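# Push utility cart through self-closing door into yellow bay

## Task

Move the utility cart through the self-closing door into the other room and leave it parked in the yellow bay so that all four wheels sit fully inside the tape, touching none of it; the copy-paper case must rest in the cart's top tray without overhanging any edge; the door must be closed at the end; one or both robots may work, and neither may topple or be left leaning.

## Robot and tools

Robots: r1 and r2 are identical Hello Robot Stretch 4 units. Each has an omni-wheel base, a lift that slides up a mast, a telescoping arm that reaches forward, and a wrist with yaw, pitch and roll carrying a two-finger gripper. Each stands about 1.6 m tall, and its base edge lies within 0.23 m of the base origin. The door swings shut by itself, so it must be held or wedged while the cart passes, then left closed. A robot tipping or ending tilted ruins the attempt. Loose items may occasionally get nudged by outside forces.

Frames: each robot reports in its own frames, in metres. Base frame: origin on the floor below the base centre, x ahead, y to the left, z up. hand_pose is a point between the open fingertips in this frame and is only approximate. The odometry frame is where the base frame sat when the scene began; base_odometry counts wheel rotation only, so slip looks like travel, and heading (rad, left positive, -3.142 to 3.142) can drift. Where the robots are relative to each other shows only in images, lidar_m and wrist_depth_mm.

move: one call carries one action. Arguments: r1 and r2 (each an object with that robot's part; an omitted robot gets nothing new), cameras (list of camera names, or ["all"]; [] for none), and blocking, which must always be false. Inside a robot object:
- base: a relative offset from where the base last reported itself. translate_m (metres, forward positive, -2 to 2), strafe_m (metres, left positive, -2 to 2), rotate_rad (radians, counter-clockwise positive, -3.2 to 3.2). translate_m and strafe_m may be combined for a straight diagonal; rotate_rad goes alone.
- joints: absolute targets by name: lift_m 0 to 1.2 m; arm_m 0 to 0.55 m; wrist_yaw_rad -1.134 to 4.276 (0 ahead, positive left, 3.14 folded back); wrist_pitch_rad -1.117 to 4.259 (0 level, 1.57 pointing down); wrist_roll_rad -1.117 to 4.259 (positive clockwise seen from behind); gripper_m -0.038 to 0.141 (fingertip gap, error up to 0.015). Out-of-range joint targets are clipped and reported; other bad values make the call refused.
- pace: "slow", "default", "fast" or "max". speeds: per-joint top speed overriding pace (not gripper). contact_limits: 0 to 1 for arm_m, lift_m, translate_m, strafe_m, rotate_rad, placed next to its own command; default 0.5; a base limit persists until the next base command.
- end_of_arm: "enable_torque" alone, to revive wrist or gripper motors that shut off.
A new move only replaces the targets it names; everything else keeps running. Actions cap at 15 s; moves time out at 14 s. A high lift slows the base.

wait: seconds 0 to 10, optional cameras. Returns early once any running move finishes. wait(0) shows the "earlier move" line. stop: brakes all motions on both robots and rechecks slack wheels; optional cameras. zoom_image: camera name plus region [x0, y0, x1, y1] in pixels from top-left, no more than 504 by 504, on a camera from the latest images. finished_scene: scene = the current scene number (a move with no action shows it); ends the scene irreversibly and the result reports success.

Results: the "move" line gives each commanded robot "done" or its worst status. base_status and joint_status: done, moving, off_target (resting short, maybe still pushing), contact_stop (blocked; that part goes slack), time_out (target dropped), limit_stop_at_own_body, limit_stop_at_tilt (lean over 6 degrees; lift, arm and wheels go slack), torque_fault (motor limp until enable_torque). Any uncommanded stop, or a refused call, cancels the remaining move, wait and finished_scene calls in that reply. Robots under "as last shown" were not commanded and repeat old values. on_its_own lists unprompted behaviour (slack, holding, odd currents). lidar_m: 12 distances, 30-degree sectors counter-clockwise from straight ahead (4th left, 7th behind, 10th right); "-" means nothing seen or closer than 0.25 m. wrist_depth_mm: 7x7 grid of depths, 100 to 2000 mm. turned_by_wheels vs turned_by_imu differing by over about 0.1 rad in one move signals a bump or slip. base_tilt in degrees (forward, right). motor_effort in percent with peak in brackets; servo_current in mA.

Gripping: command a gap at least 0.015 below the object's width; about 0.06 below resists tugs; -0.02 or less to close around a bar or handle. Neither gripper reading nor "done" proves a grasp; a rise in gripper servo_current does. For lifting loads keep lift_m contact limit at least 0.15 (1 kg) or 0.3 (2 kg).

Avoid: robots pressing on each other (base contact plus more driving, or gripping the other's fingers) — this ends the scene. Two robots drive up to 3 cm per metre differently, so jointly carried loads strain and can tip them. More than 1 kg held with arm_m above 0.2 while moving or stopping, fast paces, or steady high pushes can topple a robot. Self-collision risk: gripper over the base with lift low (below 0.2, or 0.45 pointing down), tilting up while rolled, yaw plus pitch below about -1.1, or tilting/rolling while folded back; lift targets under 0.02 or over 1.18 at max pace. Do not slam, hit hard, drop things far or release moving parts.

Each tool is called after ">>>" in YAML: its name, and indented under it one key for each argument.

## Session

>>> move:
  blocking: false

Scene clock: 0.00 s.
r1.base_odometry: x=+0.000 y=+0.000 heading=+0.000
r1.turned_by_wheels: +0.000
r1.turned_by_imu: +0.000
r1.base_tilt: forward=-1.6 right=+1.3
r1.lidar_m: 1.92 2.25 3.81 1.93 0.97 0.84 0.83 0.93 0.77 0.76 0.93 1.59
r1.base_status: not commanded
r1.joint_positions: lift_m=+0.127 arm_m=+0.000 wrist_yaw_rad=+3.089 wrist_pitch_rad=+0.002 wrist_roll_rad=+0.000 gripper_m=+0.056
r1.joint_status: not commanded
r1.measured_speeds: all 0
r1.motor_effort: lift_m=+20 arm_m=-4 wheel_0=+0 wheel_1=+1 wheel_2=+1
r1.servo_current: wrist_yaw_rad=39 wrist_pitch_rad=46 wrist_roll_rad=65 gripper_m=39
r1.hand_pose: x=-0.1125 y=+0.1024 z=+0.3046 quat_wxyz=(+0.026, -0.001, +0.000, +1.000) (m; r1's base frame)
r1.wrist_depth_mm: 137 138 - - - - - / 113 139 - - - - - / 117 140 224 - - - - / 137 161 - - - - - / - - - - - - - / - - 191 - 187 - - / 842 759 750 788 788 732 768
r2.base_odometry: x=+0.000 y=+0.000 heading=+0.000
r2.turned_by_wheels: +0.000
r2.turned_by_imu: +0.000
r2.base_tilt: forward=-0.6 right=+0.1
r2.lidar_m: 2.02 1.45 1.40 1.49 2.01 2.22 2.34 3.17 1.60 3.62 2.59 2.46
r2.base_status: not commanded
r2.joint_positions: lift_m=+0.295 arm_m=+0.000 wrist_yaw_rad=+3.133 wrist_pitch_rad=+0.002 wrist_roll_rad=+0.000 gripper_m=+0.056
r2.joint_status: not commanded
r2.measured_speeds: all 0
r2.motor_effort: lift_m=+18 arm_m=-4 wheel_0=+0 wheel_1=-1 wheel_2=+0
r2.servo_current: wrist_yaw_rad=46 wrist_pitch_rad=39 wrist_roll_rad=46 gripper_m=59
r2.hand_pose: x=-0.1167 y=+0.0898 z=+0.4727 quat_wxyz=(+0.004, -0.001, +0.000, +1.000) (m; r2's base frame)
r2.wrist_depth_mm: - 140 - - - - - / - 126 150 - - - - / - 130 185 - - - - / 144 143 272 - - - - / 229 - - - - - - / 226 1576 196 1576 190 1618 1464 / 226 1060 1138 - - 1025 1060
pictures: r1_head_camera, r1_head_left_camera, r1_head_right_camera, r1_wrist_camera, r2_head_camera, r2_head_left_camera, r2_head_right_camera, r2_wrist_camera
Images, in order (width x height): r1_head_camera 420x560, r1_head_left_camera 420x672, r1_head_right_camera 420x672, r1_wrist_camera 616x392, r2_head_camera 420x560, r2_head_left_camera 420x672, r2_head_right_camera 420x672, r2_wrist_camera 616x392.

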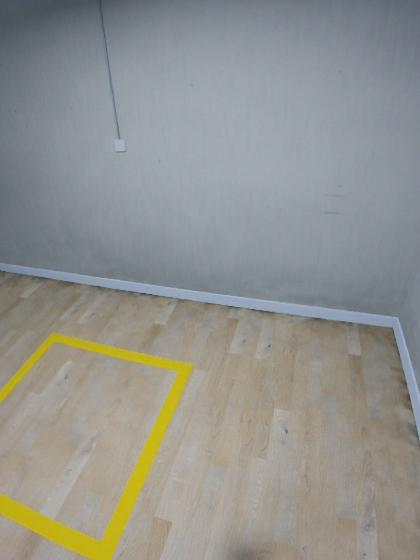

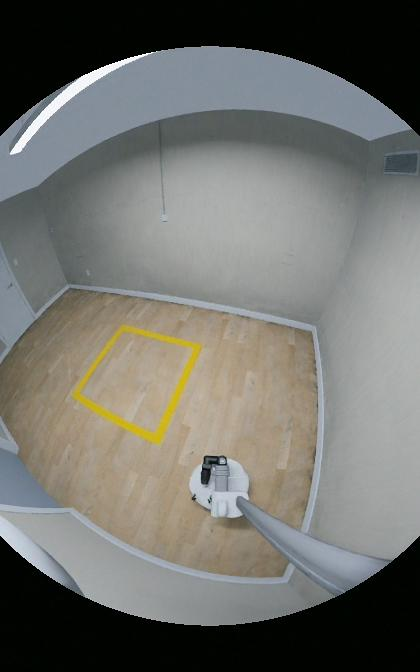

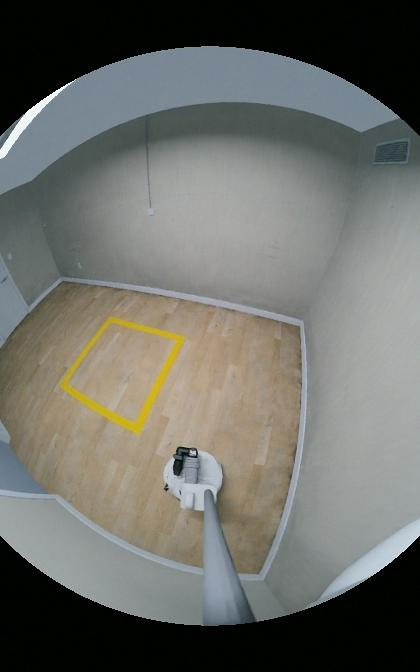

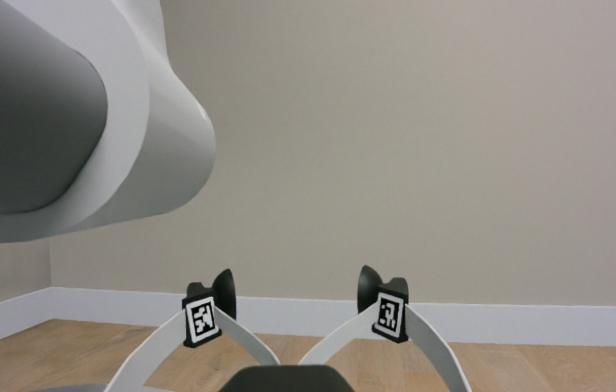

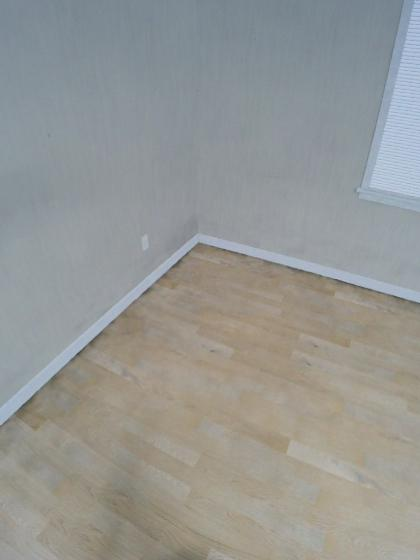

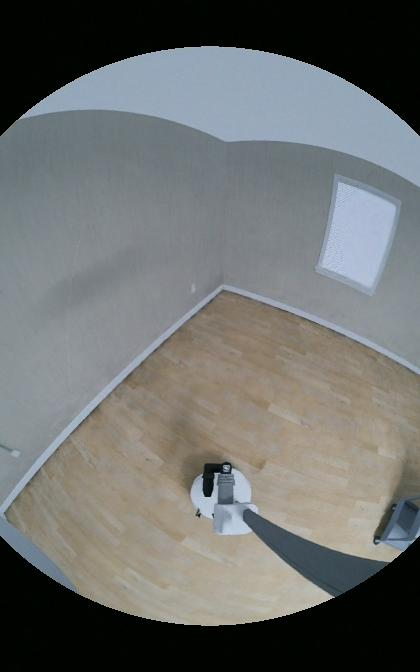

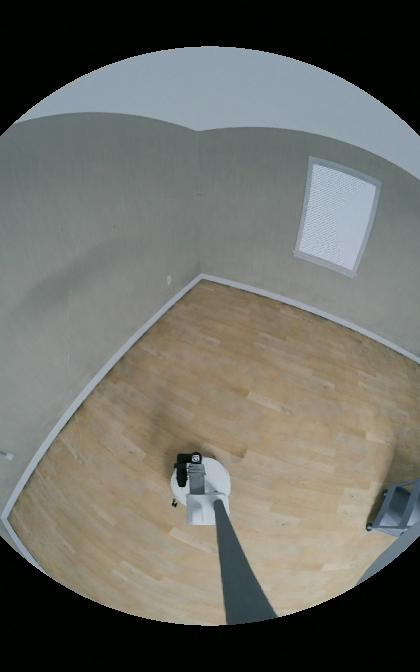

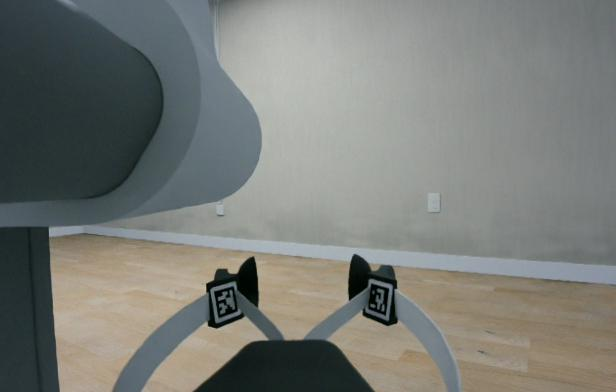

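>>> move:
  blocking: false
  r1: {"base":{"rotate_rad":1.2}}
  r2: {"base":{"rotate_rad":-1.4}}

>>> wait:
  seconds: 2
  cameras: []

>>> wait:
  seconds: 0.5
  cameras: ["r1_head_camera","r1_head_left_camera","r1_head_right_camera","r2_head_camera","r2_head_left_camera","r2_head_right_camera"]

Scene clock: 4.37 s.
move: r1 moving; r2 moving
r1.base_odometry: x=+0.000 y=+0.000 heading=+0.252
r1.turned_by_wheels: +0.252
r1.turned_by_imu: +0.252
r1.base_tilt: forward=-1.6 right=+1.2
r1.lidar_m: 1.98 2.71 3.66 1.25 0.89 0.80 0.87 0.80 0.77 0.82 1.11 1.92
r1.base_status: rotate_rad moving
r1.joint_positions: lift_m=+0.127 arm_m=+0.000 wrist_yaw_rad=+3.089 wrist_pitch_rad=+0.002 wrist_roll_rad=+0.000 gripper_m=+0.056
r1.joint_status: not commanded
r1.measured_speeds: translate_m=-0.001 strafe_m=-0.001 rotate_rad=+0.980 lift_m=+0.000 arm_m=+0.000 wrist_yaw_rad=+0.000 wrist_pitch_rad=+0.000 wrist_roll_rad=+0.000
r1.motor_effort: lift_m=+20(20) arm_m=-4(4) wheel_0=-8(9) wheel_1=-6(9) wheel_2=-7(7)
r1.servo_current: wrist_yaw_rad=59(59) wrist_pitch_rad=39(46) wrist_roll_rad=46(59) gripper_m=39(39)
r1.hand_pose: x=-0.1125 y=+0.1024 z=+0.3046 quat_wxyz=(+0.026, -0.001, +0.000, +1.000) (m; r1's base frame)
r1.wrist_depth_mm: 136 138 - - - - - / 113 139 - - - - - / 114 140 226 - - - - / 137 160 - - - - - / - - - - - - - / - 1060 190 - 187 - - / 778 750 750 798 750 699 732
r2.base_odometry: x=+0.000 y=+0.000 heading=-0.252
r2.turned_by_wheels: -0.252
r2.turned_by_imu: -0.244
r2.base_tilt: forward=-0.7 right=+0.1
r2.lidar_m: 2.52 1.62 1.40 1.40 1.67 2.23 2.24 2.64 1.59 1.63 2.93 2.49
r2.base_status: rotate_rad moving
r2.joint_positions: lift_m=+0.295 arm_m=+0.000 wrist_yaw_rad=+3.133 wrist_pitch_rad=+0.002 wrist_roll_rad=+0.000 gripper_m=+0.056
r2.joint_status: not commanded
r2.measured_speeds: translate_m=+0.000 strafe_m=+0.000 rotate_rad=-0.974 lift_m=+0.000 arm_m=+0.000 wrist_yaw_rad=+0.000 wrist_pitch_rad=+0.000 wrist_roll_rad=+0.000
r2.motor_effort: lift_m=+18(18) arm_m=-4(4) wheel_0=+8(9) wheel_1=+8(10) wheel_2=+9(11)
r2.servo_current: wrist_yaw_rad=33(52) wrist_pitch_rad=39(46) wrist_roll_rad=52(52) gripper_m=39(59)
r2.hand_pose: x=-0.1167 y=+0.0898 z=+0.4727 quat_wxyz=(+0.004, -0.001, +0.000, +1.000) (m; r2's base frame)
r2.wrist_depth_mm: - 141 - - - - - / - 127 150 - - - - / - 130 184 - - - - / 144 143 272 - - - - / 229 - - - - - - / 227 1576 196 1576 190 1661 1464 / 226 1060 1138 - - 1060 1060
pictures: none

Scene clock: 5.70 s.
earlier move: r1 done; r2 moving
r1.base_odometry: x=+0.000 y=+0.000 heading=+1.200
r1.turned_by_wheels: +0.948
r1.turned_by_imu: +0.953
r1.base_tilt: forward=-1.6 right=+1.3
r1.lidar_m: 3.90 1.54 0.93 0.82 0.85 0.82 0.77 0.75 1.00 1.89 1.97 2.45
r1.base_status: done
r1.joint_positions: lift_m=+0.127 arm_m=+0.000 wrist_yaw_rad=+3.089 wrist_pitch_rad=+0.002 wrist_roll_rad=+0.000 gripper_m=+0.056
r1.joint_status: not commanded
r1.measured_speeds: all 0
r1.motor_effort: lift_m=+20(20) arm_m=-4(4) wheel_0=-2(10) wheel_1=-2(9) wheel_2=+0(8)
r1.servo_current: wrist_yaw_rad=65(65) wrist_pitch_rad=39(52) wrist_roll_rad=59(65) gripper_m=39(46)
r1.hand_pose: x=-0.1125 y=+0.1024 z=+0.3046 quat_wxyz=(+0.026, -0.001, +0.000, +1.000) (m; r1's base frame)
r1.wrist_depth_mm: 136 139 - - - - - / 113 139 - - - - - / 117 139 229 - - - - / 137 162 - - - - - / - - - - - - - / - - 191 - 188 - - / 788 163 750 798 778 778 778
r2.base_odometry: x=+0.000 y=+0.000 heading=-1.399
r2.turned_by_wheels: -1.148
r2.turned_by_imu: -1.117
r2.base_tilt: forward=-0.7 right=+0.1
r2.lidar_m: 3.09 2.48 2.50 1.73 1.43 1.40 1.59 2.23 2.23 2.53 2.05 1.61
r2.base_status: rotate_rad moving
r2.joint_positions: lift_m=+0.295 arm_m=+0.000 wrist_yaw_rad=+3.133 wrist_pitch_rad=+0.002 wrist_roll_rad=+0.000 gripper_m=+0.056
r2.joint_status: not commanded
r2.measured_speeds: all 0
r2.motor_effort: lift_m=+18(18) arm_m=-4(4) wheel_0=-1(11) wheel_1=+5(11) wheel_2=+4(11)
r2.servo_current: wrist_yaw_rad=46(59) wrist_pitch_rad=33(46) wrist_roll_rad=46(52) gripper_m=46(59)
r2.hand_pose: x=-0.1167 y=+0.0898 z=+0.4727 quat_wxyz=(+0.004, -0.001, +0.000, +1.000) (m; r2's base frame)
r2.wrist_depth_mm: - 140 - - - - - / - 126 151 - - - - / - 129 184 - - - - / 144 144 265 - - - - / 230 - - - - - - / 227 1576 195 1464 190 - - / 226 1042 1138 - - 1025 1025
wait: 1.33 of 2 s (r1 has come to rest)
pictures: none
No camera images: "cameras" was empty.

Scene clock: 5.83 s.
earlier move: r2 done
r1.base_odometry: x=+0.000 y=+0.000 heading=+1.200
r1.turned_by_wheels: +0.000
r1.turned_by_imu: +0.000
r1.base_tilt: forward=-1.6 right=+1.3
r1.lidar_m: 3.91 1.54 0.91 0.84 0.86 0.84 0.78 0.79 1.00 1.92 1.94 2.47
r1.base_status: done
r1.joint_positions: lift_m=+0.127 arm_m=+0.000 wrist_yaw_rad=+3.089 wrist_pitch_rad=+0.002 wrist_roll_rad=+0.000 gripper_m=+0.056
r1.joint_status: not commanded
r1.measured_speeds: all 0
r1.motor_effort: lift_m=+20(20) arm_m=-4(4) wheel_0=-1(10) wheel_1=-1(9) wheel_2=+0(8)
r1.servo_current: wrist_yaw_rad=52(65) wrist_pitch_rad=39(52) wrist_roll_rad=46(65) gripper_m=39(46)
r1.hand_pose: x=-0.1125 y=+0.1024 z=+0.3046 quat_wxyz=(+0.026, -0.001, +0.000, +1.000) (m; r1's base frame)
r1.wrist_depth_mm: 136 139 - - - - - / 113 139 - - - - - / 118 140 229 - - - - / 137 162 - - - - - / - - - - - - - / - - 190 - 188 - - / 788 163 759 798 809 778 768
r2.base_odometry: x=+0.000 y=+0.000 heading=-1.399
r2.turned_by_wheels: +0.000
r2.turned_by_imu: +0.000
r2.base_tilt: forward=-0.7 right=+0.0
r2.lidar_m: 3.04 2.51 2.49 1.74 1.42 1.38 1.61 2.23 2.23 2.47 2.02 1.62
r2.base_status: done
r2.joint_positions: lift_m=+0.295 arm_m=+0.000 wrist_yaw_rad=+3.133 wrist_pitch_rad=+0.002 wrist_roll_rad=+0.000 gripper_m=+0.056
r2.joint_status: not commanded
r2.measured_speeds: all 0
r2.motor_effort: lift_m=+18(18) arm_m=-4(4) wheel_0=+2(11) wheel_1=+4(11) wheel_2=+4(11)
r2.servo_current: wrist_yaw_rad=39(59) wrist_pitch_rad=39(46) wrist_roll_rad=52(52) gripper_m=46(59)
r2.hand_pose: x=-0.1167 y=+0.0898 z=+0.4727 quat_wxyz=(+0.004, -0.001, +0.000, +1.000) (m; r2's base frame)
r2.wrist_depth_mm: - 141 - - - - - / - 126 150 - - - - / - 129 185 - - - - / 144 143 263 - - - - / 230 - - - - - - / 228 1576 196 1430 190 - - / 226 1060 1138 - - 1060 1025
wait: 0.13 of 0.5 s (r2 has come to rest)
pictures: r1_head_camera, r1_head_left_camera, r1_head_right_camera, r2_head_camera, r2_head_left_camera, r2_head_right_camera
Images, in order (width x height): r1_head_camera 420x560, r1_head_left_camera 420x672, r1_head_right_camera 420x672, r2_head_camera 420x560, r2_head_left_camera 420x672, r2_head_right_camera 420x672.

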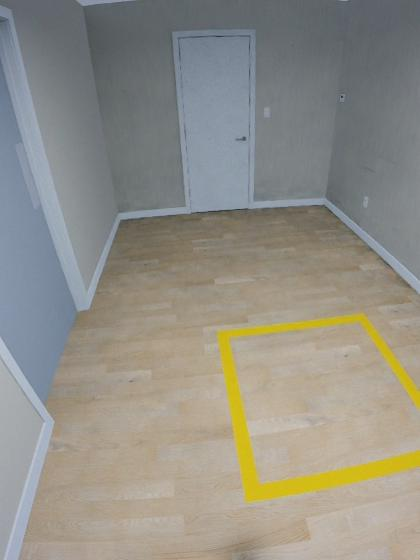

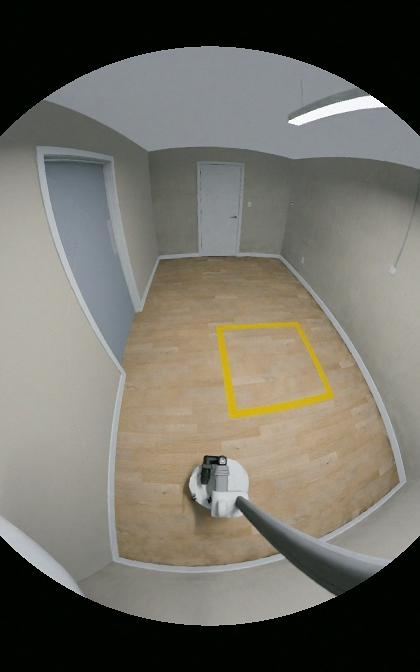

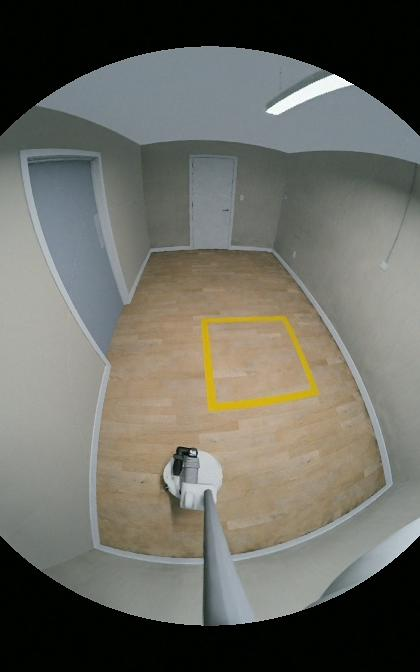

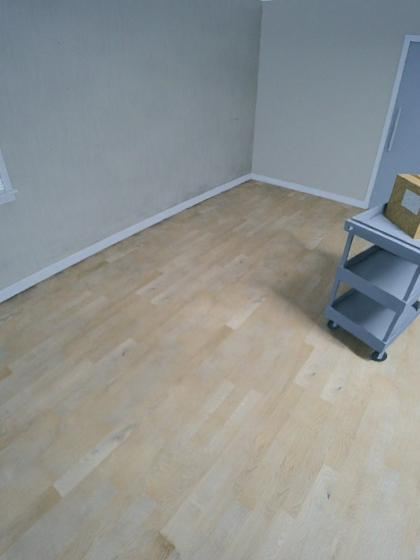

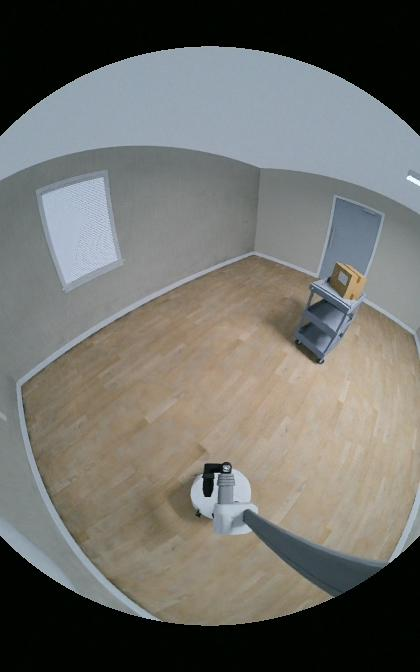

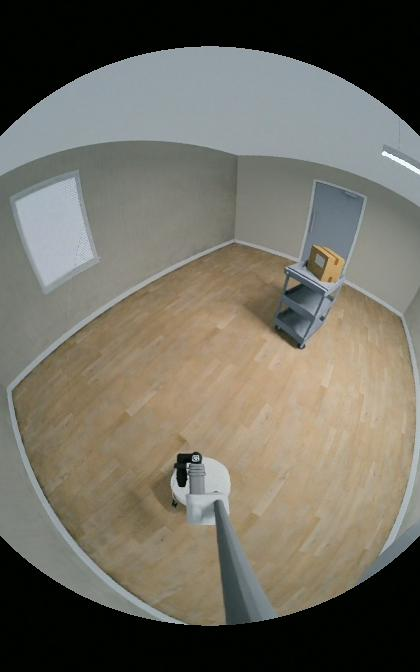

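>>> move:
  blocking: false
  r1: {"base":{"rotate_rad":0.6}}
  r2: {"base":{"rotate_rad":-0.45}}

>>> wait:
  seconds: 0.8
  cameras: []

>>> wait:
  seconds: 0.8
  cameras: ["r1_head_camera","r1_head_left_camera","r2_head_camera"]

>>> zoom_image:
  camera: "r2_head_camera"
  region: [140, 0, 420, 380]

>>> zoom_image:
  camera: "r1_head_left_camera"
  region: [20, 130, 280, 480]

Scene clock: 16.37 s.
move: r1 moving; r2 moving
r1.base_odometry: x=+0.000 y=+0.000 heading=+1.452
r1.turned_by_wheels: +0.252
r1.turned_by_imu: +0.253
r1.base_tilt: forward=-1.6 right=+1.2
r1.lidar_m: 2.28 1.11 0.85 0.84 0.93 0.79 0.76 0.84 1.34 1.92 2.08 3.16
r1.base_status: rotate_rad moving
r1.joint_positions: lift_m=+0.127 arm_m=+0.000 wrist_yaw_rad=+3.089 wrist_pitch_rad=+0.002 wrist_roll_rad=+0.000 gripper_m=+0.056
r1.joint_status: not commanded
r1.measured_speeds: translate_m=-0.001 strafe_m=-0.001 rotate_rad=+0.981 lift_m=+0.000 arm_m=+0.000 wrist_yaw_rad=+0.000 wrist_pitch_rad=+0.000 wrist_roll_rad=+0.000
r1.motor_effort: lift_m=+20(20) arm_m=-4(4) wheel_0=-6(9) wheel_1=-7(9) wheel_2=-6(7)
r1.servo_current: wrist_yaw_rad=52(52) wrist_pitch_rad=33(46) wrist_roll_rad=46(65) gripper_m=39(46)
r1.hand_pose: x=-0.1125 y=+0.1024 z=+0.3046 quat_wxyz=(+0.026, -0.001, +0.000, +1.000) (m; r1's base frame)
r1.wrist_depth_mm: 136 139 - - - - - / 113 139 - - - - - / 118 140 228 - - - - / 137 162 - - - - - / - - - - - - - / - - 190 - 187 - - / 788 707 750 143 732 768 809
r2.base_odometry: x=+0.000 y=+0.000 heading=-1.650
r2.turned_by_wheels: -0.251
r2.turned_by_imu: -0.243
r2.base_tilt: forward=-0.7 right=+0.0
r2.lidar_m: 1.77 2.67 2.50 2.18 1.48 1.38 1.45 1.91 2.20 2.28 2.95 1.62
r2.base_status: rotate_rad moving
r2.joint_positions: lift_m=+0.295 arm_m=+0.000 wrist_yaw_rad=+3.133 wrist_pitch_rad=+0.002 wrist_roll_rad=+0.000 gripper_m=+0.056
r2.joint_status: not commanded
r2.measured_speeds: translate_m=-0.001 strafe_m=+0.000 rotate_rad=-0.939 lift_m=+0.000 arm_m=+0.000 wrist_yaw_rad=+0.000 wrist_pitch_rad=+0.000 wrist_roll_rad=+0.000
r2.motor_effort: lift_m=+18(18) arm_m=-4(4) wheel_0=+2(10) wheel_1=+7(10) wheel_2=+9(11)
r2.servo_current: wrist_yaw_rad=46(59) wrist_pitch_rad=46(46) wrist_roll_rad=39(59) gripper_m=46(52)
r2.hand_pose: x=-0.1167 y=+0.0898 z=+0.4727 quat_wxyz=(+0.004, -0.001, +0.000, +1.000) (m; r2's base frame)
r2.wrist_depth_mm: - 141 - - - - - / - 126 142 - - - - / - 129 185 - - - - / 144 144 226 - - - - / 229 - - - - - - / 227 1537 196 1308 190 - - / 226 1060 1160 - - 1042 1078
pictures: none

Scene clock: 17.10 s.
earlier move: r1 moving; r2 done
r1.base_odometry: x=+0.000 y=+0.000 heading=+1.800
r1.turned_by_wheels: +0.348
r1.turned_by_imu: +0.350
r1.base_tilt: forward=-1.6 right=+1.3
r1.lidar_m: 1.28 0.92 0.83 0.87 0.83 0.76 0.78 1.08 1.94 2.01 2.66 3.91
r1.base_status: rotate_rad moving
r1.joint_positions: lift_m=+0.127 arm_m=+0.000 wrist_yaw_rad=+3.089 wrist_pitch_rad=+0.002 wrist_roll_rad=+0.000 gripper_m=+0.056
r1.joint_status: not commanded
r1.measured_speeds: all 0
r1.motor_effort: lift_m=+20(20) arm_m=-4(4) wheel_0=-1(9) wheel_1=-2(9) wheel_2=+0(7)
r1.servo_current: wrist_yaw_rad=39(65) wrist_pitch_rad=39(52) wrist_roll_rad=46(65) gripper_m=33(46)
r1.hand_pose: x=-0.1125 y=+0.1024 z=+0.3046 quat_wxyz=(+0.026, -0.001, +0.000, +1.000) (m; r1's base frame)
r1.wrist_depth_mm: 136 138 - - - - - / 113 139 - - - - - / 117 140 230 - - - - / 137 161 - - - - - / - - - - - - - / 1098 1098 190 - 188 - - / 854 750 759 153 741 - -
r2.base_odometry: x=+0.000 y=+0.000 heading=-1.848
r2.turned_by_wheels: -0.198
r2.turned_by_imu: -0.193
r2.base_tilt: forward=-0.7 right=+0.1
r2.lidar_m: 1.61 2.93 2.50 2.51 1.62 1.41 1.42 1.65 2.23 2.23 2.58 1.63
r2.base_status: done
r2.joint_positions: lift_m=+0.295 arm_m=+0.000 wrist_yaw_rad=+3.133 wrist_pitch_rad=+0.002 wrist_roll_rad=+0.000 gripper_m=+0.056
r2.joint_status: not commanded
r2.measured_speeds: all 0
r2.motor_effort: lift_m=+18(18) arm_m=-4(4) wheel_0=+3(10) wheel_1=+4(10) wheel_2=+4(11)
r2.servo_current: wrist_yaw_rad=52(59) wrist_pitch_rad=46(46) wrist_roll_rad=46(59) gripper_m=52(52)
r2.hand_pose: x=-0.1167 y=+0.0898 z=+0.4727 quat_wxyz=(+0.004, -0.001, +0.000, +1.000) (m; r2's base frame)
r2.wrist_depth_mm: - 141 - - - - - / - 126 142 - - - - / - 129 185 - - - - / 144 143 206 - - - - / 219 - - - - - - / 227 1537 192 1308 190 - - / 226 1060 1160 - - 1025 1060
wait: 0.73 of 0.8 s (r2 has come to rest)
pictures: none
No camera images: "cameras" was empty.

Scene clock: 17.27 s.
earlier move: r1 done
r1.base_odometry: x=+0.000 y=+0.000 heading=+1.800
r1.turned_by_wheels: +0.000
r1.turned_by_imu: +0.000
r1.base_tilt: forward=-1.6 right=+1.3
r1.lidar_m: 1.28 0.90 0.83 0.87 0.83 0.78 0.80 1.05 1.94 2.00 2.64 3.90
r1.base_status: done
r1.joint_positions: lift_m=+0.127 arm_m=+0.000 wrist_yaw_rad=+3.089 wrist_pitch_rad=+0.002 wrist_roll_rad=+0.000 gripper_m=+0.056
r1.joint_status: not commanded
r1.measured_speeds: all 0
r1.motor_effort: lift_m=+20(20) arm_m=-4(4) wheel_0=-1(9) wheel_1=-1(9) wheel_2=+1(7)
r1.servo_current: wrist_yaw_rad=46(65) wrist_pitch_rad=39(52) wrist_roll_rad=52(65) gripper_m=46(46)
r1.hand_pose: x=-0.1125 y=+0.1024 z=+0.3046 quat_wxyz=(+0.026, -0.001, +0.000, +1.000) (m; r1's base frame)
r1.wrist_depth_mm: 136 138 - - - - - / 114 139 - - - - - / 118 140 229 - - - - / 137 162 - - - - - / - - - - - - - / 1078 1078 190 - 187 - - / 854 732 759 153 741 - -
r2.base_odometry: x=+0.000 y=+0.000 heading=-1.848
r2.turned_by_wheels: +0.000
r2.turned_by_imu: +0.000
r2.base_tilt: forward=-0.7 right=+0.1
r2.lidar_m: 1.64 2.93 2.50 2.47 1.65 1.40 1.42 1.66 2.24 2.23 2.62 1.63
r2.base_status: done
r2.joint_positions: lift_m=+0.295 arm_m=+0.000 wrist_yaw_rad=+3.133 wrist_pitch_rad=+0.002 wrist_roll_rad=+0.000 gripper_m=+0.056
r2.joint_status: not commanded
r2.measured_speeds: all 0
r2.motor_effort: lift_m=+18(18) arm_m=-4(4) wheel_0=+3(10) wheel_1=+4(10) wheel_2=+5(11)
r2.servo_current: wrist_yaw_rad=65(65) wrist_pitch_rad=39(46) wrist_roll_rad=46(59) gripper_m=46(52)
r2.hand_pose: x=-0.1167 y=+0.0898 z=+0.4727 quat_wxyz=(+0.004, -0.001, +0.000, +1.000) (m; r2's base frame)
r2.wrist_depth_mm: - 141 - - - - - / - 127 142 - - - - / - 130 185 - - - - / 144 143 207 - - - - / 220 - - - - - - / 228 1576 192 1308 190 - - / 226 1078 1138 - - 1042 1060
wait: 0.17 of 0.8 s (r1 has come to rest)
pictures: r1_head_camera, r1_head_left_camera, r2_head_camera
Images, in order (width x height): r1_head_camera 420x560, r1_head_left_camera 420x672, r2_head_camera 420x560.

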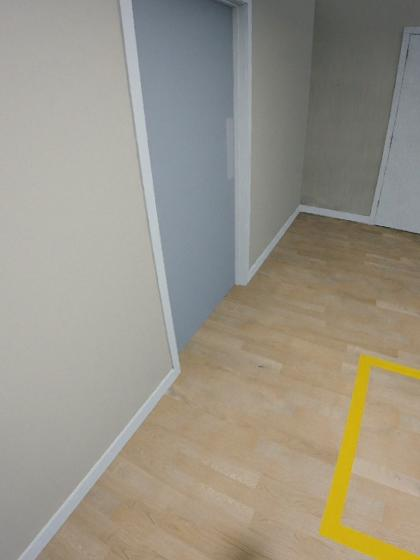

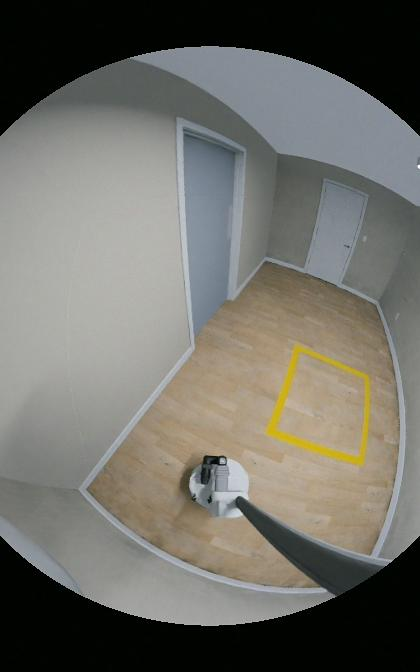

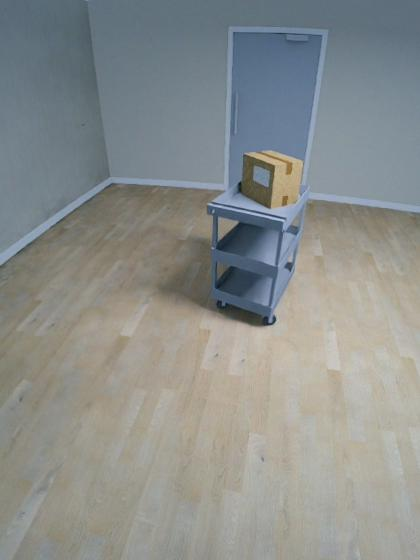

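Scaled by 1.326 from the camera's 420x560 image, which has a finer 1200x1600 frame.

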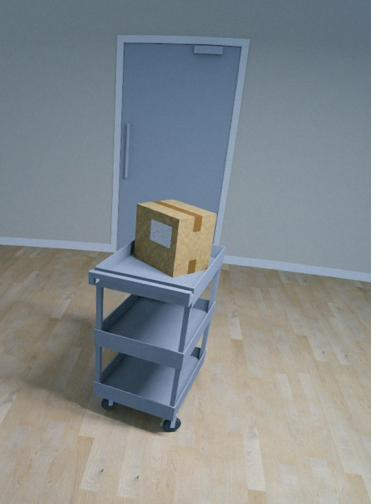

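Scaled by 1.440 from the camera's 420x672 image, which has a finer 600x960 frame.

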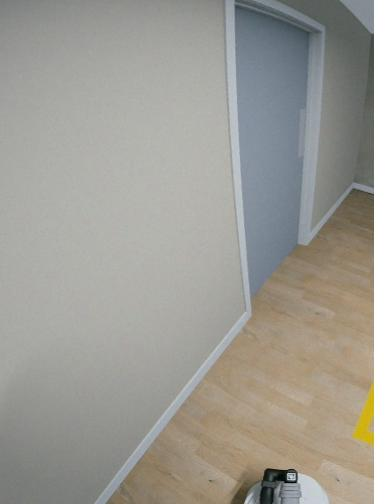

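>>> move:
  blocking: false
  r2: {"base":{"translate_m":0.5},"joints":{"lift_m":0.95,"wrist_yaw_rad":0.0}}

>>> wait:
  seconds: 3
  cameras: []

>>> wait:
  seconds: 1
  cameras: ["r2_wrist_camera","r2_head_camera","r2_head_left_camera","r2_head_right_camera"]

>>> zoom_image:
  camera: "r2_head_camera"
  region: [100, 60, 420, 480]

Scene clock: 65.80 s.
move: r2 moving
r1: as last shown
r1.lidar_m: 1.32 0.89 0.83 0.87 0.81 0.76 0.80 1.08 1.94 2.00 2.64 3.91
r1.motor_effort: lift_m=+20(20) arm_m=-4(4) wheel_0=-1(1) wheel_1=-1(1) wheel_2=+1(1)
r1.servo_current: wrist_yaw_rad=65(65) wrist_pitch_rad=39(52) wrist_roll_rad=59(59) gripper_m=46(52)
r1.wrist_depth_mm: 136 138 - - - - - / 113 139 - - - - - / 118 139 229 - - - - / 137 161 - - - - - / - - - - - - - / 1098 1078 190 - 188 - - / 842 750 750 153 732 - -
r2.base_odometry: x=-0.009 y=-0.030 heading=-1.848
r2.turned_by_wheels: +0.000
r2.turned_by_imu: +0.001
r2.base_tilt: forward=-0.7 right=+0.0
r2.lidar_m: 1.63 2.92 2.47 2.45 1.70 1.44 1.45 1.67 2.23 2.24 2.58 1.56
r2.base_status: translate_m moving
r2.joint_positions: lift_m=+0.333 arm_m=+0.000 wrist_yaw_rad=+2.571 wrist_pitch_rad=+0.002 wrist_roll_rad=+0.000 gripper_m=+0.056
r2.joint_status: lift_m moving; wrist_yaw_rad moving
r2.measured_speeds: translate_m=+0.121 strafe_m=-0.001 rotate_rad=+0.002 lift_m=+0.146 arm_m=+0.000 wrist_yaw_rad=-1.733 wrist_pitch_rad=+0.000 wrist_roll_rad=+0.000
r2.motor_effort: lift_m=+24(24) arm_m=-4(4) wheel_0=+7(9) wheel_1=+9(9) wheel_2=-13(13)
r2.servo_current: wrist_yaw_rad=111(143) wrist_pitch_rad=46(46) wrist_roll_rad=33(52) gripper_m=46(52)
r2.hand_pose: x=-0.0245 y=+0.2294 z=+0.5103 quat_wxyz=(+0.282, -0.001, +0.000, +0.960) (m; r2's base frame)
r2.wrist_depth_mm: - - - - - - - / - - - - - - - / - - - - - - - / - - - - - - - / - - - - - - - / - - 190 171 190 1576 1537 / 1182 1138 1138 - - 1098 1138
pictures: none

Scene clock: 68.77 s.
earlier move: r2 done
r1.base_odometry: x=+0.000 y=+0.000 heading=+1.800
r1.turned_by_wheels: +0.000
r1.turned_by_imu: +0.000
r1.base_tilt: forward=-1.6 right=+1.2
r1.lidar_m: 1.29 0.89 0.85 0.87 0.82 0.77 0.81 1.07 1.95 1.98 2.64 3.91
r1.base_status: not commanded
r1.joint_positions: lift_m=+0.127 arm_m=+0.000 wrist_yaw_rad=+3.089 wrist_pitch_rad=+0.002 wrist_roll_rad=+0.000 gripper_m=+0.056
r1.joint_status: not commanded
r1.measured_speeds: all 0
r1.motor_effort: lift_m=+20(20) arm_m=-4(4) wheel_0=-1(1) wheel_1=-1(1) wheel_2=+1(1)
r1.servo_current: wrist_yaw_rad=39(65) wrist_pitch_rad=46(52) wrist_roll_rad=52(78) gripper_m=39(52)
r1.hand_pose: x=-0.1125 y=+0.1024 z=+0.3046 quat_wxyz=(+0.026, -0.001, +0.000, +1.000) (m; r1's base frame)
r1.wrist_depth_mm: 136 139 - - - - - / 113 139 - - - - - / 118 139 229 - - - - / 137 162 - - - - - / - - - - - - - / 1078 1060 190 - 188 - - / 842 750 750 153 750 - -
r2.base_odometry: x=-0.137 y=-0.481 heading=-1.848
r2.turned_by_wheels: +0.000
r2.turned_by_imu: +0.001
r2.base_tilt: forward=-0.7 right=+0.1
r2.lidar_m: 1.19 2.80 2.36 2.37 2.21 1.89 1.90 2.22 2.38 2.36 2.76 1.14
r2.base_status: done
r2.joint_positions: lift_m=+0.950 arm_m=+0.000 wrist_yaw_rad=+0.003 wrist_pitch_rad=+0.002 wrist_roll_rad=+0.000 gripper_m=+0.056
r2.joint_status: all done
r2.measured_speeds: all 0
r2.motor_effort: lift_m=+21(27) arm_m=-4(4) wheel_0=+2(11) wheel_1=+3(9) wheel_2=-2(14)
r2.servo_current: wrist_yaw_rad=46(143) wrist_pitch_rad=46(46) wrist_roll_rad=52(65) gripper_m=39(59)
r2.hand_pose: x=+0.4596 y=-0.0866 z=+1.1275 quat_wxyz=(+1.000, +0.000, +0.001, +0.001) (m; r2's base frame)
r2.wrist_depth_mm: - - - - - - - / - - - - - - - / - - - - - - - / - - - - - - - / - - - - 1229 1160 - / - - 196 - 190 1205 - / - - - - - - -
wait: 2.97 of 3 s (r2 has come to rest)
pictures: none
No camera images: "cameras" was empty.

Scene clock: 69.77 s.
r1.base_odometry: x=+0.000 y=+0.000 heading=+1.800
r1.turned_by_wheels: +0.000
r1.turned_by_imu: +0.000
r1.base_tilt: forward=-1.6 right=+1.2
r1.lidar_m: 1.30 0.89 0.83 0.88 0.80 0.77 0.81 1.06 1.93 1.98 2.62 3.91
r1.base_status: not commanded
r1.joint_positions: lift_m=+0.127 arm_m=+0.000 wrist_yaw_rad=+3.089 wrist_pitch_rad=+0.002 wrist_roll_rad=+0.000 gripper_m=+0.056
r1.joint_status: not commanded
r1.measured_speeds: all 0
r1.motor_effort: lift_m=+20(20) arm_m=-4(4) wheel_0=-1(1) wheel_1=-1(1) wheel_2=+1(1)
r1.servo_current: wrist_yaw_rad=52(65) wrist_pitch_rad=39(52) wrist_roll_rad=59(78) gripper_m=39(52)
r1.hand_pose: x=-0.1125 y=+0.1024 z=+0.3046 quat_wxyz=(+0.026, -0.001, +0.000, +1.000) (m; r1's base frame)
r1.wrist_depth_mm: 136 139 - - - - - / 113 139 - - - - - / 117 139 229 - - - - / 137 162 - - - - - / - - - - - - - / 1060 1098 190 - 187 - - / 842 741 750 153 750 - -
r2.base_odometry: x=-0.137 y=-0.481 heading=-1.848
r2.turned_by_wheels: +0.000
r2.turned_by_imu: +0.000
r2.base_tilt: forward=-0.7 right=+0.0
r2.lidar_m: 1.18 2.78 2.36 2.34 2.20 1.87 1.88 2.19 2.36 2.36 2.72 1.15
r2.base_status: done
r2.joint_positions: lift_m=+0.950 arm_m=+0.000 wrist_yaw_rad=+0.003 wrist_pitch_rad=+0.002 wrist_roll_rad=+0.000 gripper_m=+0.056
r2.joint_status: all done
r2.measured_speeds: all 0
r2.motor_effort: lift_m=+21(27) arm_m=-4(4) wheel_0=+2(11) wheel_1=+3(9) wheel_2=-2(14)
r2.servo_current: wrist_yaw_rad=46(143) wrist_pitch_rad=46(46) wrist_roll_rad=39(65) gripper_m=52(59)
r2.hand_pose: x=+0.4596 y=-0.0866 z=+1.1275 quat_wxyz=(+1.000, +0.000, +0.001, +0.001) (m; r2's base frame)
r2.wrist_depth_mm: - - - - - - - / - - - - - - - / - - - - - - - / - - - - - - - / - - - - 1255 1160 - / - - 196 - 190 1205 - / - - - - - - -
wait: 1.00 s; at rest by 0.27 s
pictures: r2_head_camera, r2_head_left_camera, r2_head_right_camera, r2_wrist_camera
Images, in order (width x height): r2_head_camera 420x560, r2_head_left_camera 420x672, r2_head_right_camera 420x672, r2_wrist_camera 616x392.

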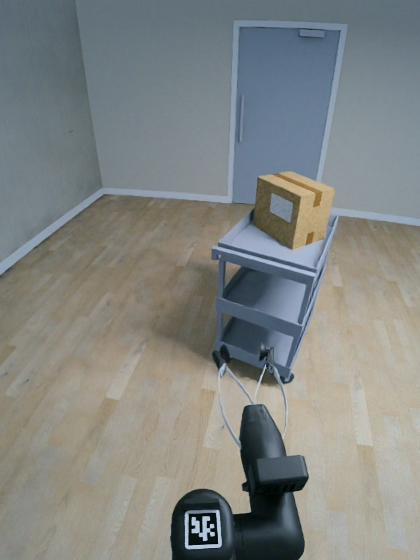

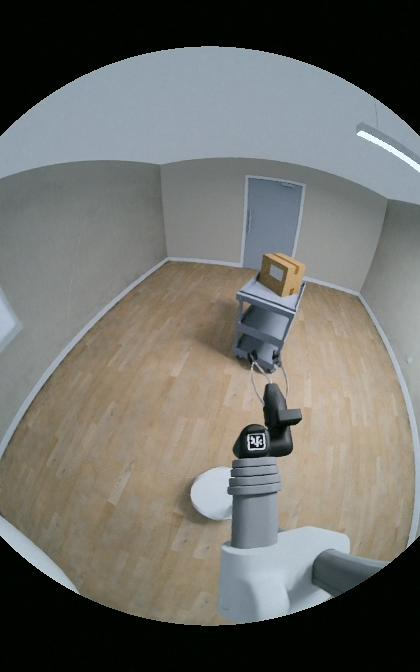

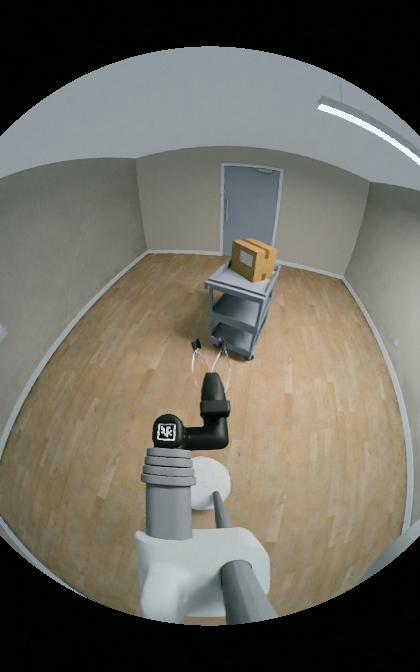

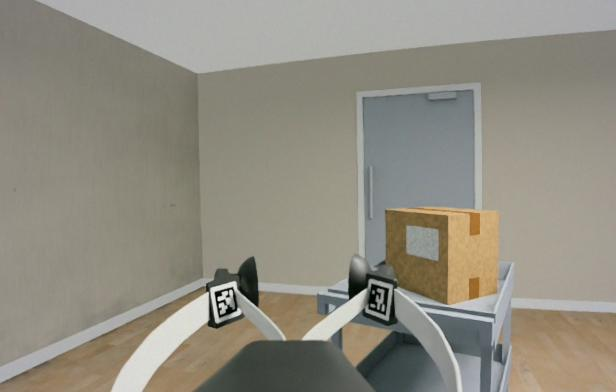

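Scaled by 1.200 from the camera's 420x560 image, which has a finer 1200x1600 frame.

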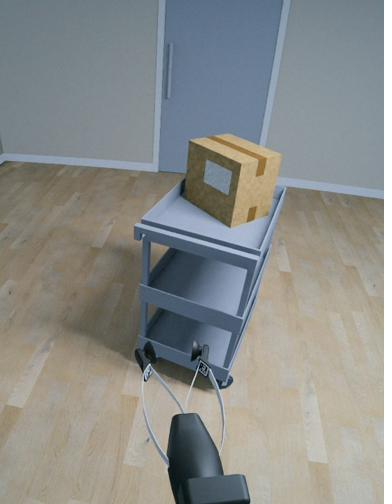

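>>> move:
  blocking: false
  r2: {"base":{"rotate_rad":-0.34},"joints":{"lift_m":1.18,"wrist_pitch_rad":0.7},"pace":"fast"}

>>> wait:
  seconds: 1.5
  cameras: []

>>> move:
  blocking: false
  r2: {"base":{"strafe_m":0.15,"translate_m":0.2}}

>>> wait:
  seconds: 2
  cameras: ["r2_wrist_camera","r2_head_camera"]

>>> zoom_image:
  camera: "r2_head_camera"
  region: [60, 60, 380, 480]

Scene clock: 80.90 s.
move: r2 moving
r1: as last shown
r1.base_tilt: forward=-1.5 right=+1.3
r1.lidar_m: 1.30 0.87 0.84 0.88 0.81 0.77 0.80 1.08 1.94 1.99 2.64 3.90
r1.servo_current: wrist_yaw_rad=46(72) wrist_pitch_rad=46(46) wrist_roll_rad=39(59) gripper_m=39(46)
r1.wrist_depth_mm: 136 138 - - - - - / 114 139 - - - - - / 118 139 229 - - - - / 137 162 - - - - - / - - - - - - - / 1078 1078 190 - 187 - - / 842 750 750 153 741 - -
r2.base_odometry: x=-0.137 y=-0.481 heading=-2.062
r2.turned_by_wheels: -0.214
r2.turned_by_imu: -0.208
r2.base_tilt: forward=-0.7 right=+0.1
r2.lidar_m: 1.14 3.28 2.46 2.36 2.53 1.95 1.89 2.01 2.42 2.34 2.50 3.51
r2.base_status: rotate_rad moving
r2.joint_positions: lift_m=+1.013 arm_m=+0.000 wrist_yaw_rad=+0.003 wrist_pitch_rad=+0.610 wrist_roll_rad=+0.000 gripper_m=+0.056
r2.joint_status: lift_m moving; wrist_pitch_rad moving
r2.measured_speeds: translate_m=+0.001 strafe_m=+0.000 rotate_rad=-0.701 lift_m=+0.244 arm_m=+0.000 wrist_yaw_rad=+0.000 wrist_pitch_rad=+1.348 wrist_roll_rad=+0.000
r2.motor_effort: lift_m=+22(24) arm_m=-4(4) wheel_0=+5(9) wheel_1=+6(10) wheel_2=+7(11)
r2.servo_current: wrist_yaw_rad=46(59) wrist_pitch_rad=52(98) wrist_roll_rad=39(52) gripper_m=46(52)
r2.hand_pose: x=+0.4075 y=-0.0867 z=+1.0259 quat_wxyz=(+0.954, +0.000, +0.300, +0.001) (m; r2's base frame)
r2.wrist_depth_mm: - - - 1229 1182 - - / - - - 1205 - - - / - - - - - - - / - - - - 1863 1921 1863 / 1708 1708 1661 - 1661 1576 1618 / 1464 1430 196 1397 190 1464 1366 / 1281 1255 1255 - - 1205 1255
pictures: none

Scene clock: 82.03 s.
earlier move: r2 done
r1.base_odometry: x=+0.000 y=+0.000 heading=+1.800
r1.turned_by_wheels: +0.000
r1.turned_by_imu: +0.000
r1.base_tilt: forward=-1.6 right=+1.2
r1.lidar_m: 1.29 0.89 0.83 0.87 0.82 0.75 0.79 1.07 1.94 2.00 2.64 3.92
r1.base_status: not commanded
r1.joint_positions: lift_m=+0.127 arm_m=+0.000 wrist_yaw_rad=+3.089 wrist_pitch_rad=+0.002 wrist_roll_rad=+0.000 gripper_m=+0.056
r1.joint_status: not commanded
r1.measured_speeds: all 0
r1.motor_effort: lift_m=+20(20) arm_m=-4(4) wheel_0=-1(1) wheel_1=-1(1) wheel_2=+1(1)
r1.servo_current: wrist_yaw_rad=52(72) wrist_pitch_rad=46(52) wrist_roll_rad=59(72) gripper_m=39(46)
r1.hand_pose: x=-0.1125 y=+0.1024 z=+0.3046 quat_wxyz=(+0.026, -0.001, +0.000, +1.000) (m; r1's base frame)
r1.wrist_depth_mm: 136 138 - - - - - / 113 139 - - - - - / 117 140 228 - - - - / 137 162 - - - - - / - - - - - - - / 1078 1098 191 - 187 - - / 854 759 750 153 741 - -
r2.base_odometry: x=-0.137 y=-0.481 heading=-2.187
r2.turned_by_wheels: -0.125
r2.turned_by_imu: -0.121
r2.base_tilt: forward=-0.7 right=+0.0
r2.lidar_m: 1.12 1.28 2.56 2.35 2.43 2.01 1.89 1.95 2.51 2.34 2.42 3.10
r2.base_status: done
r2.joint_positions: lift_m=+1.180 arm_m=+0.000 wrist_yaw_rad=+0.003 wrist_pitch_rad=+0.698 wrist_roll_rad=+0.000 gripper_m=+0.056
r2.joint_status: all done
r2.measured_speeds: all 0
r2.motor_effort: lift_m=+21(26) arm_m=-4(4) wheel_0=+5(9) wheel_1=+3(10) wheel_2=+3(11)
r2.servo_current: wrist_yaw_rad=52(59) wrist_pitch_rad=39(98) wrist_roll_rad=46(65) gripper_m=52(52)
r2.hand_pose: x=+0.3920 y=-0.0868 z=+1.1725 quat_wxyz=(+0.940, +0.000, +0.342, +0.001) (m; r2's base frame)
r2.wrist_depth_mm: - - - 1205 - - - / - - 1366 1308 - - - / - - - 1160 - - - / - - 1983 1618 - 1983 1921 / 1756 1808 1756 1661 1661 1661 1708 / 1537 1499 196 1499 190 1499 1430 / 1366 1308 1336 - - 1308 1308
wait: 1.13 of 1.5 s (r2 has come to rest)
pictures: none
No camera images: "cameras" was empty.

Scene clock: 82.53 s.
move: r2 moving
r1: as last shown
r1.base_tilt: forward=-1.6 right=+1.3
r1.lidar_m: 1.28 0.89 0.83 0.86 0.83 0.76 0.80 1.06 1.95 2.00 2.63 3.89
r1.servo_current: wrist_yaw_rad=52(59) wrist_pitch_rad=39(46) wrist_roll_rad=46(59) gripper_m=46(46)
r1.wrist_depth_mm: 137 139 - - - - - / 113 139 - - - - - / 117 140 229 - - - - / 137 161 - - - - - / - - - - - - - / 1078 1098 191 - 188 - - / 854 741 750 153 741 - -
r2.base_odometry: x=-0.136 y=-0.515 heading=-2.187
r2.turned_by_wheels: +0.000
r2.turned_by_imu: +0.000
r2.base_tilt: forward=-0.7 right=+0.1
r2.lidar_m: 1.11 1.22 2.56 2.34 2.40 2.05 1.93 1.96 2.53 2.37 2.42 3.16
r2.base_status: translate_m moving; strafe_m moving
r2.joint_positions: lift_m=+1.180 arm_m=+0.000 wrist_yaw_rad=+0.003 wrist_pitch_rad=+0.698 wrist_roll_rad=+0.000 gripper_m=+0.056
r2.joint_status: not commanded
r2.measured_speeds: translate_m=+0.106 strafe_m=+0.079 rotate_rad=-0.001 lift_m=+0.000 arm_m=+0.000 wrist_yaw_rad=+0.000 wrist_pitch_rad=+0.000 wrist_roll_rad=+0.000
r2.motor_effort: lift_m=+21(21) arm_m=-4(4) wheel_0=-8(8) wheel_1=+12(12) wheel_2=-13(13)
r2.servo_current: wrist_yaw_rad=52(59) wrist_pitch_rad=33(46) wrist_roll_rad=52(52) gripper_m=46(59)
r2.hand_pose: x=+0.3920 y=-0.0868 z=+1.1725 quat_wxyz=(+0.940, +0.000, +0.342, +0.001) (m; r2's base frame)
r2.wrist_depth_mm: - - - 1138 - - - / - - 1366 1229 - - - / - - - - - - - / - - 1983 1618 - 1921 1983 / 1756 1756 1708 1618 1708 1661 1661 / 1537 1499 196 1464 190 1499 1464 / 1397 1336 1308 - - 1308 1308
pictures: none

Scene clock: 84.23 s.
earlier move: r2 done
r1.base_odometry: x=+0.000 y=+0.000 heading=+1.800
r1.turned_by_wheels: +0.000
r1.turned_by_imu: +0.000
r1.base_tilt: forward=-1.6 right=+1.3
r1.lidar_m: 1.30 0.88 0.84 0.88 0.82 0.77 0.79 1.09 1.94 2.00 2.66 3.91
r1.base_status: not commanded
r1.joint_positions: lift_m=+0.127 arm_m=+0.000 wrist_yaw_rad=+3.089 wrist_pitch_rad=+0.002 wrist_roll_rad=+0.000 gripper_m=+0.056
r1.joint_status: not commanded
r1.measured_speeds: all 0
r1.motor_effort: lift_m=+20(20) arm_m=-4(4) wheel_0=-1(2) wheel_1=-1(1) wheel_2=+1(1)
r1.servo_current: wrist_yaw_rad=52(65) wrist_pitch_rad=39(52) wrist_roll_rad=52(72) gripper_m=46(52)
r1.hand_pose: x=-0.1125 y=+0.1024 z=+0.3046 quat_wxyz=(+0.026, -0.001, +0.000, +1.000) (m; r1's base frame)
r1.wrist_depth_mm: 136 138 - - - - - / 113 139 - - - - - / 118 140 229 - - - - / 137 162 - - - - - / - - - - - - - / 1078 1078 190 - 187 - - / 854 750 750 153 741 - -
r2.base_odometry: x=-0.130 y=-0.731 heading=-2.187
r2.turned_by_wheels: +0.000
r2.turned_by_imu: +0.001
r2.base_tilt: forward=-0.7 right=+0.1
r2.lidar_m: 0.96 3.51 2.42 2.25 2.25 2.24 2.09 2.15 2.66 2.49 2.57 3.28
r2.base_status: done
r2.joint_positions: lift_m=+1.180 arm_m=+0.000 wrist_yaw_rad=+0.003 wrist_pitch_rad=+0.698 wrist_roll_rad=+0.000 gripper_m=+0.056
r2.joint_status: not commanded
r2.measured_speeds: all 0
r2.motor_effort: lift_m=+21(21) arm_m=-4(4) wheel_0=-4(8) wheel_1=+1(12) wheel_2=-4(13)
r2.servo_current: wrist_yaw_rad=46(59) wrist_pitch_rad=39(46) wrist_roll_rad=52(59) gripper_m=52(59)
r2.hand_pose: x=+0.3920 y=-0.0868 z=+1.1725 quat_wxyz=(+0.940, +0.000, +0.342, +0.001) (m; r2's base frame)
r2.wrist_depth_mm: - - - 1025 - - - / - - - 1098 - - - / - - - - - - - / - - - - 1863 1921 1921 / 1756 1756 1661 - 1708 1708 1618 / 1537 1537 196 1397 190 1537 1464 / 1366 1336 1336 - - 1336 1308
wait: 1.70 of 2 s (r2 has come to rest)
pictures: r2_head_camera, r2_wrist_camera
Images, in order (width x height): r2_head_camera 420x560, r2_wrist_camera 616x392.

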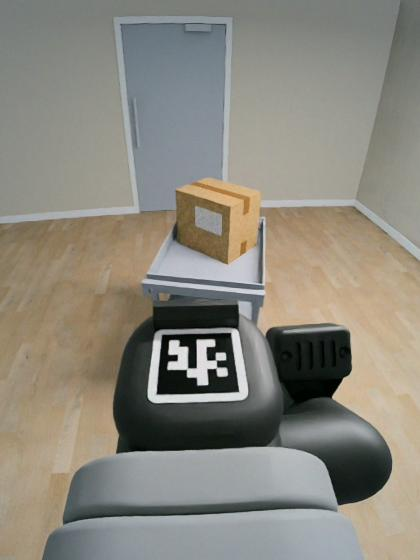

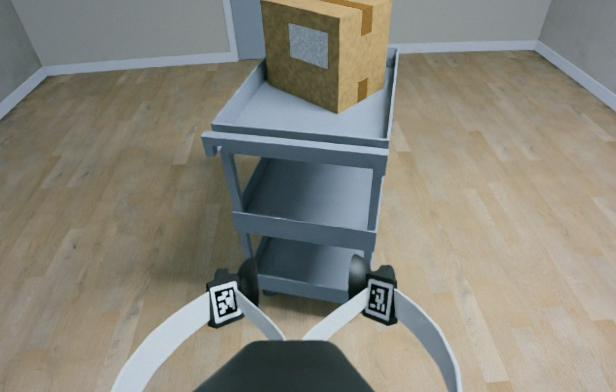

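Scaled by 1.200 from the camera's 420x560 image, which has a finer 1200x1600 frame.

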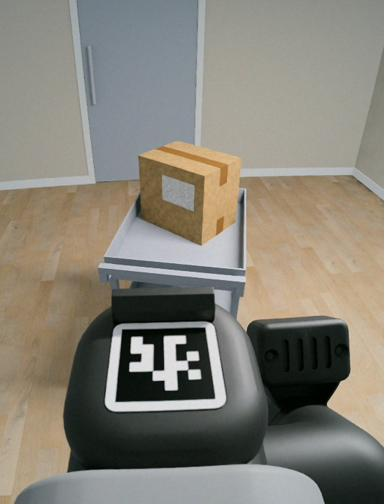

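>>> zoom_image:
  camera: "r2_wrist_camera"
  region: [180, 0, 420, 180]

Scaled by 2.100.

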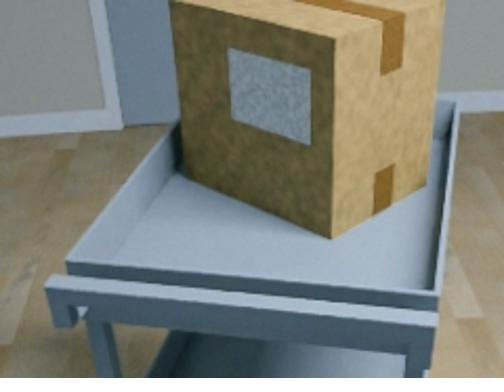

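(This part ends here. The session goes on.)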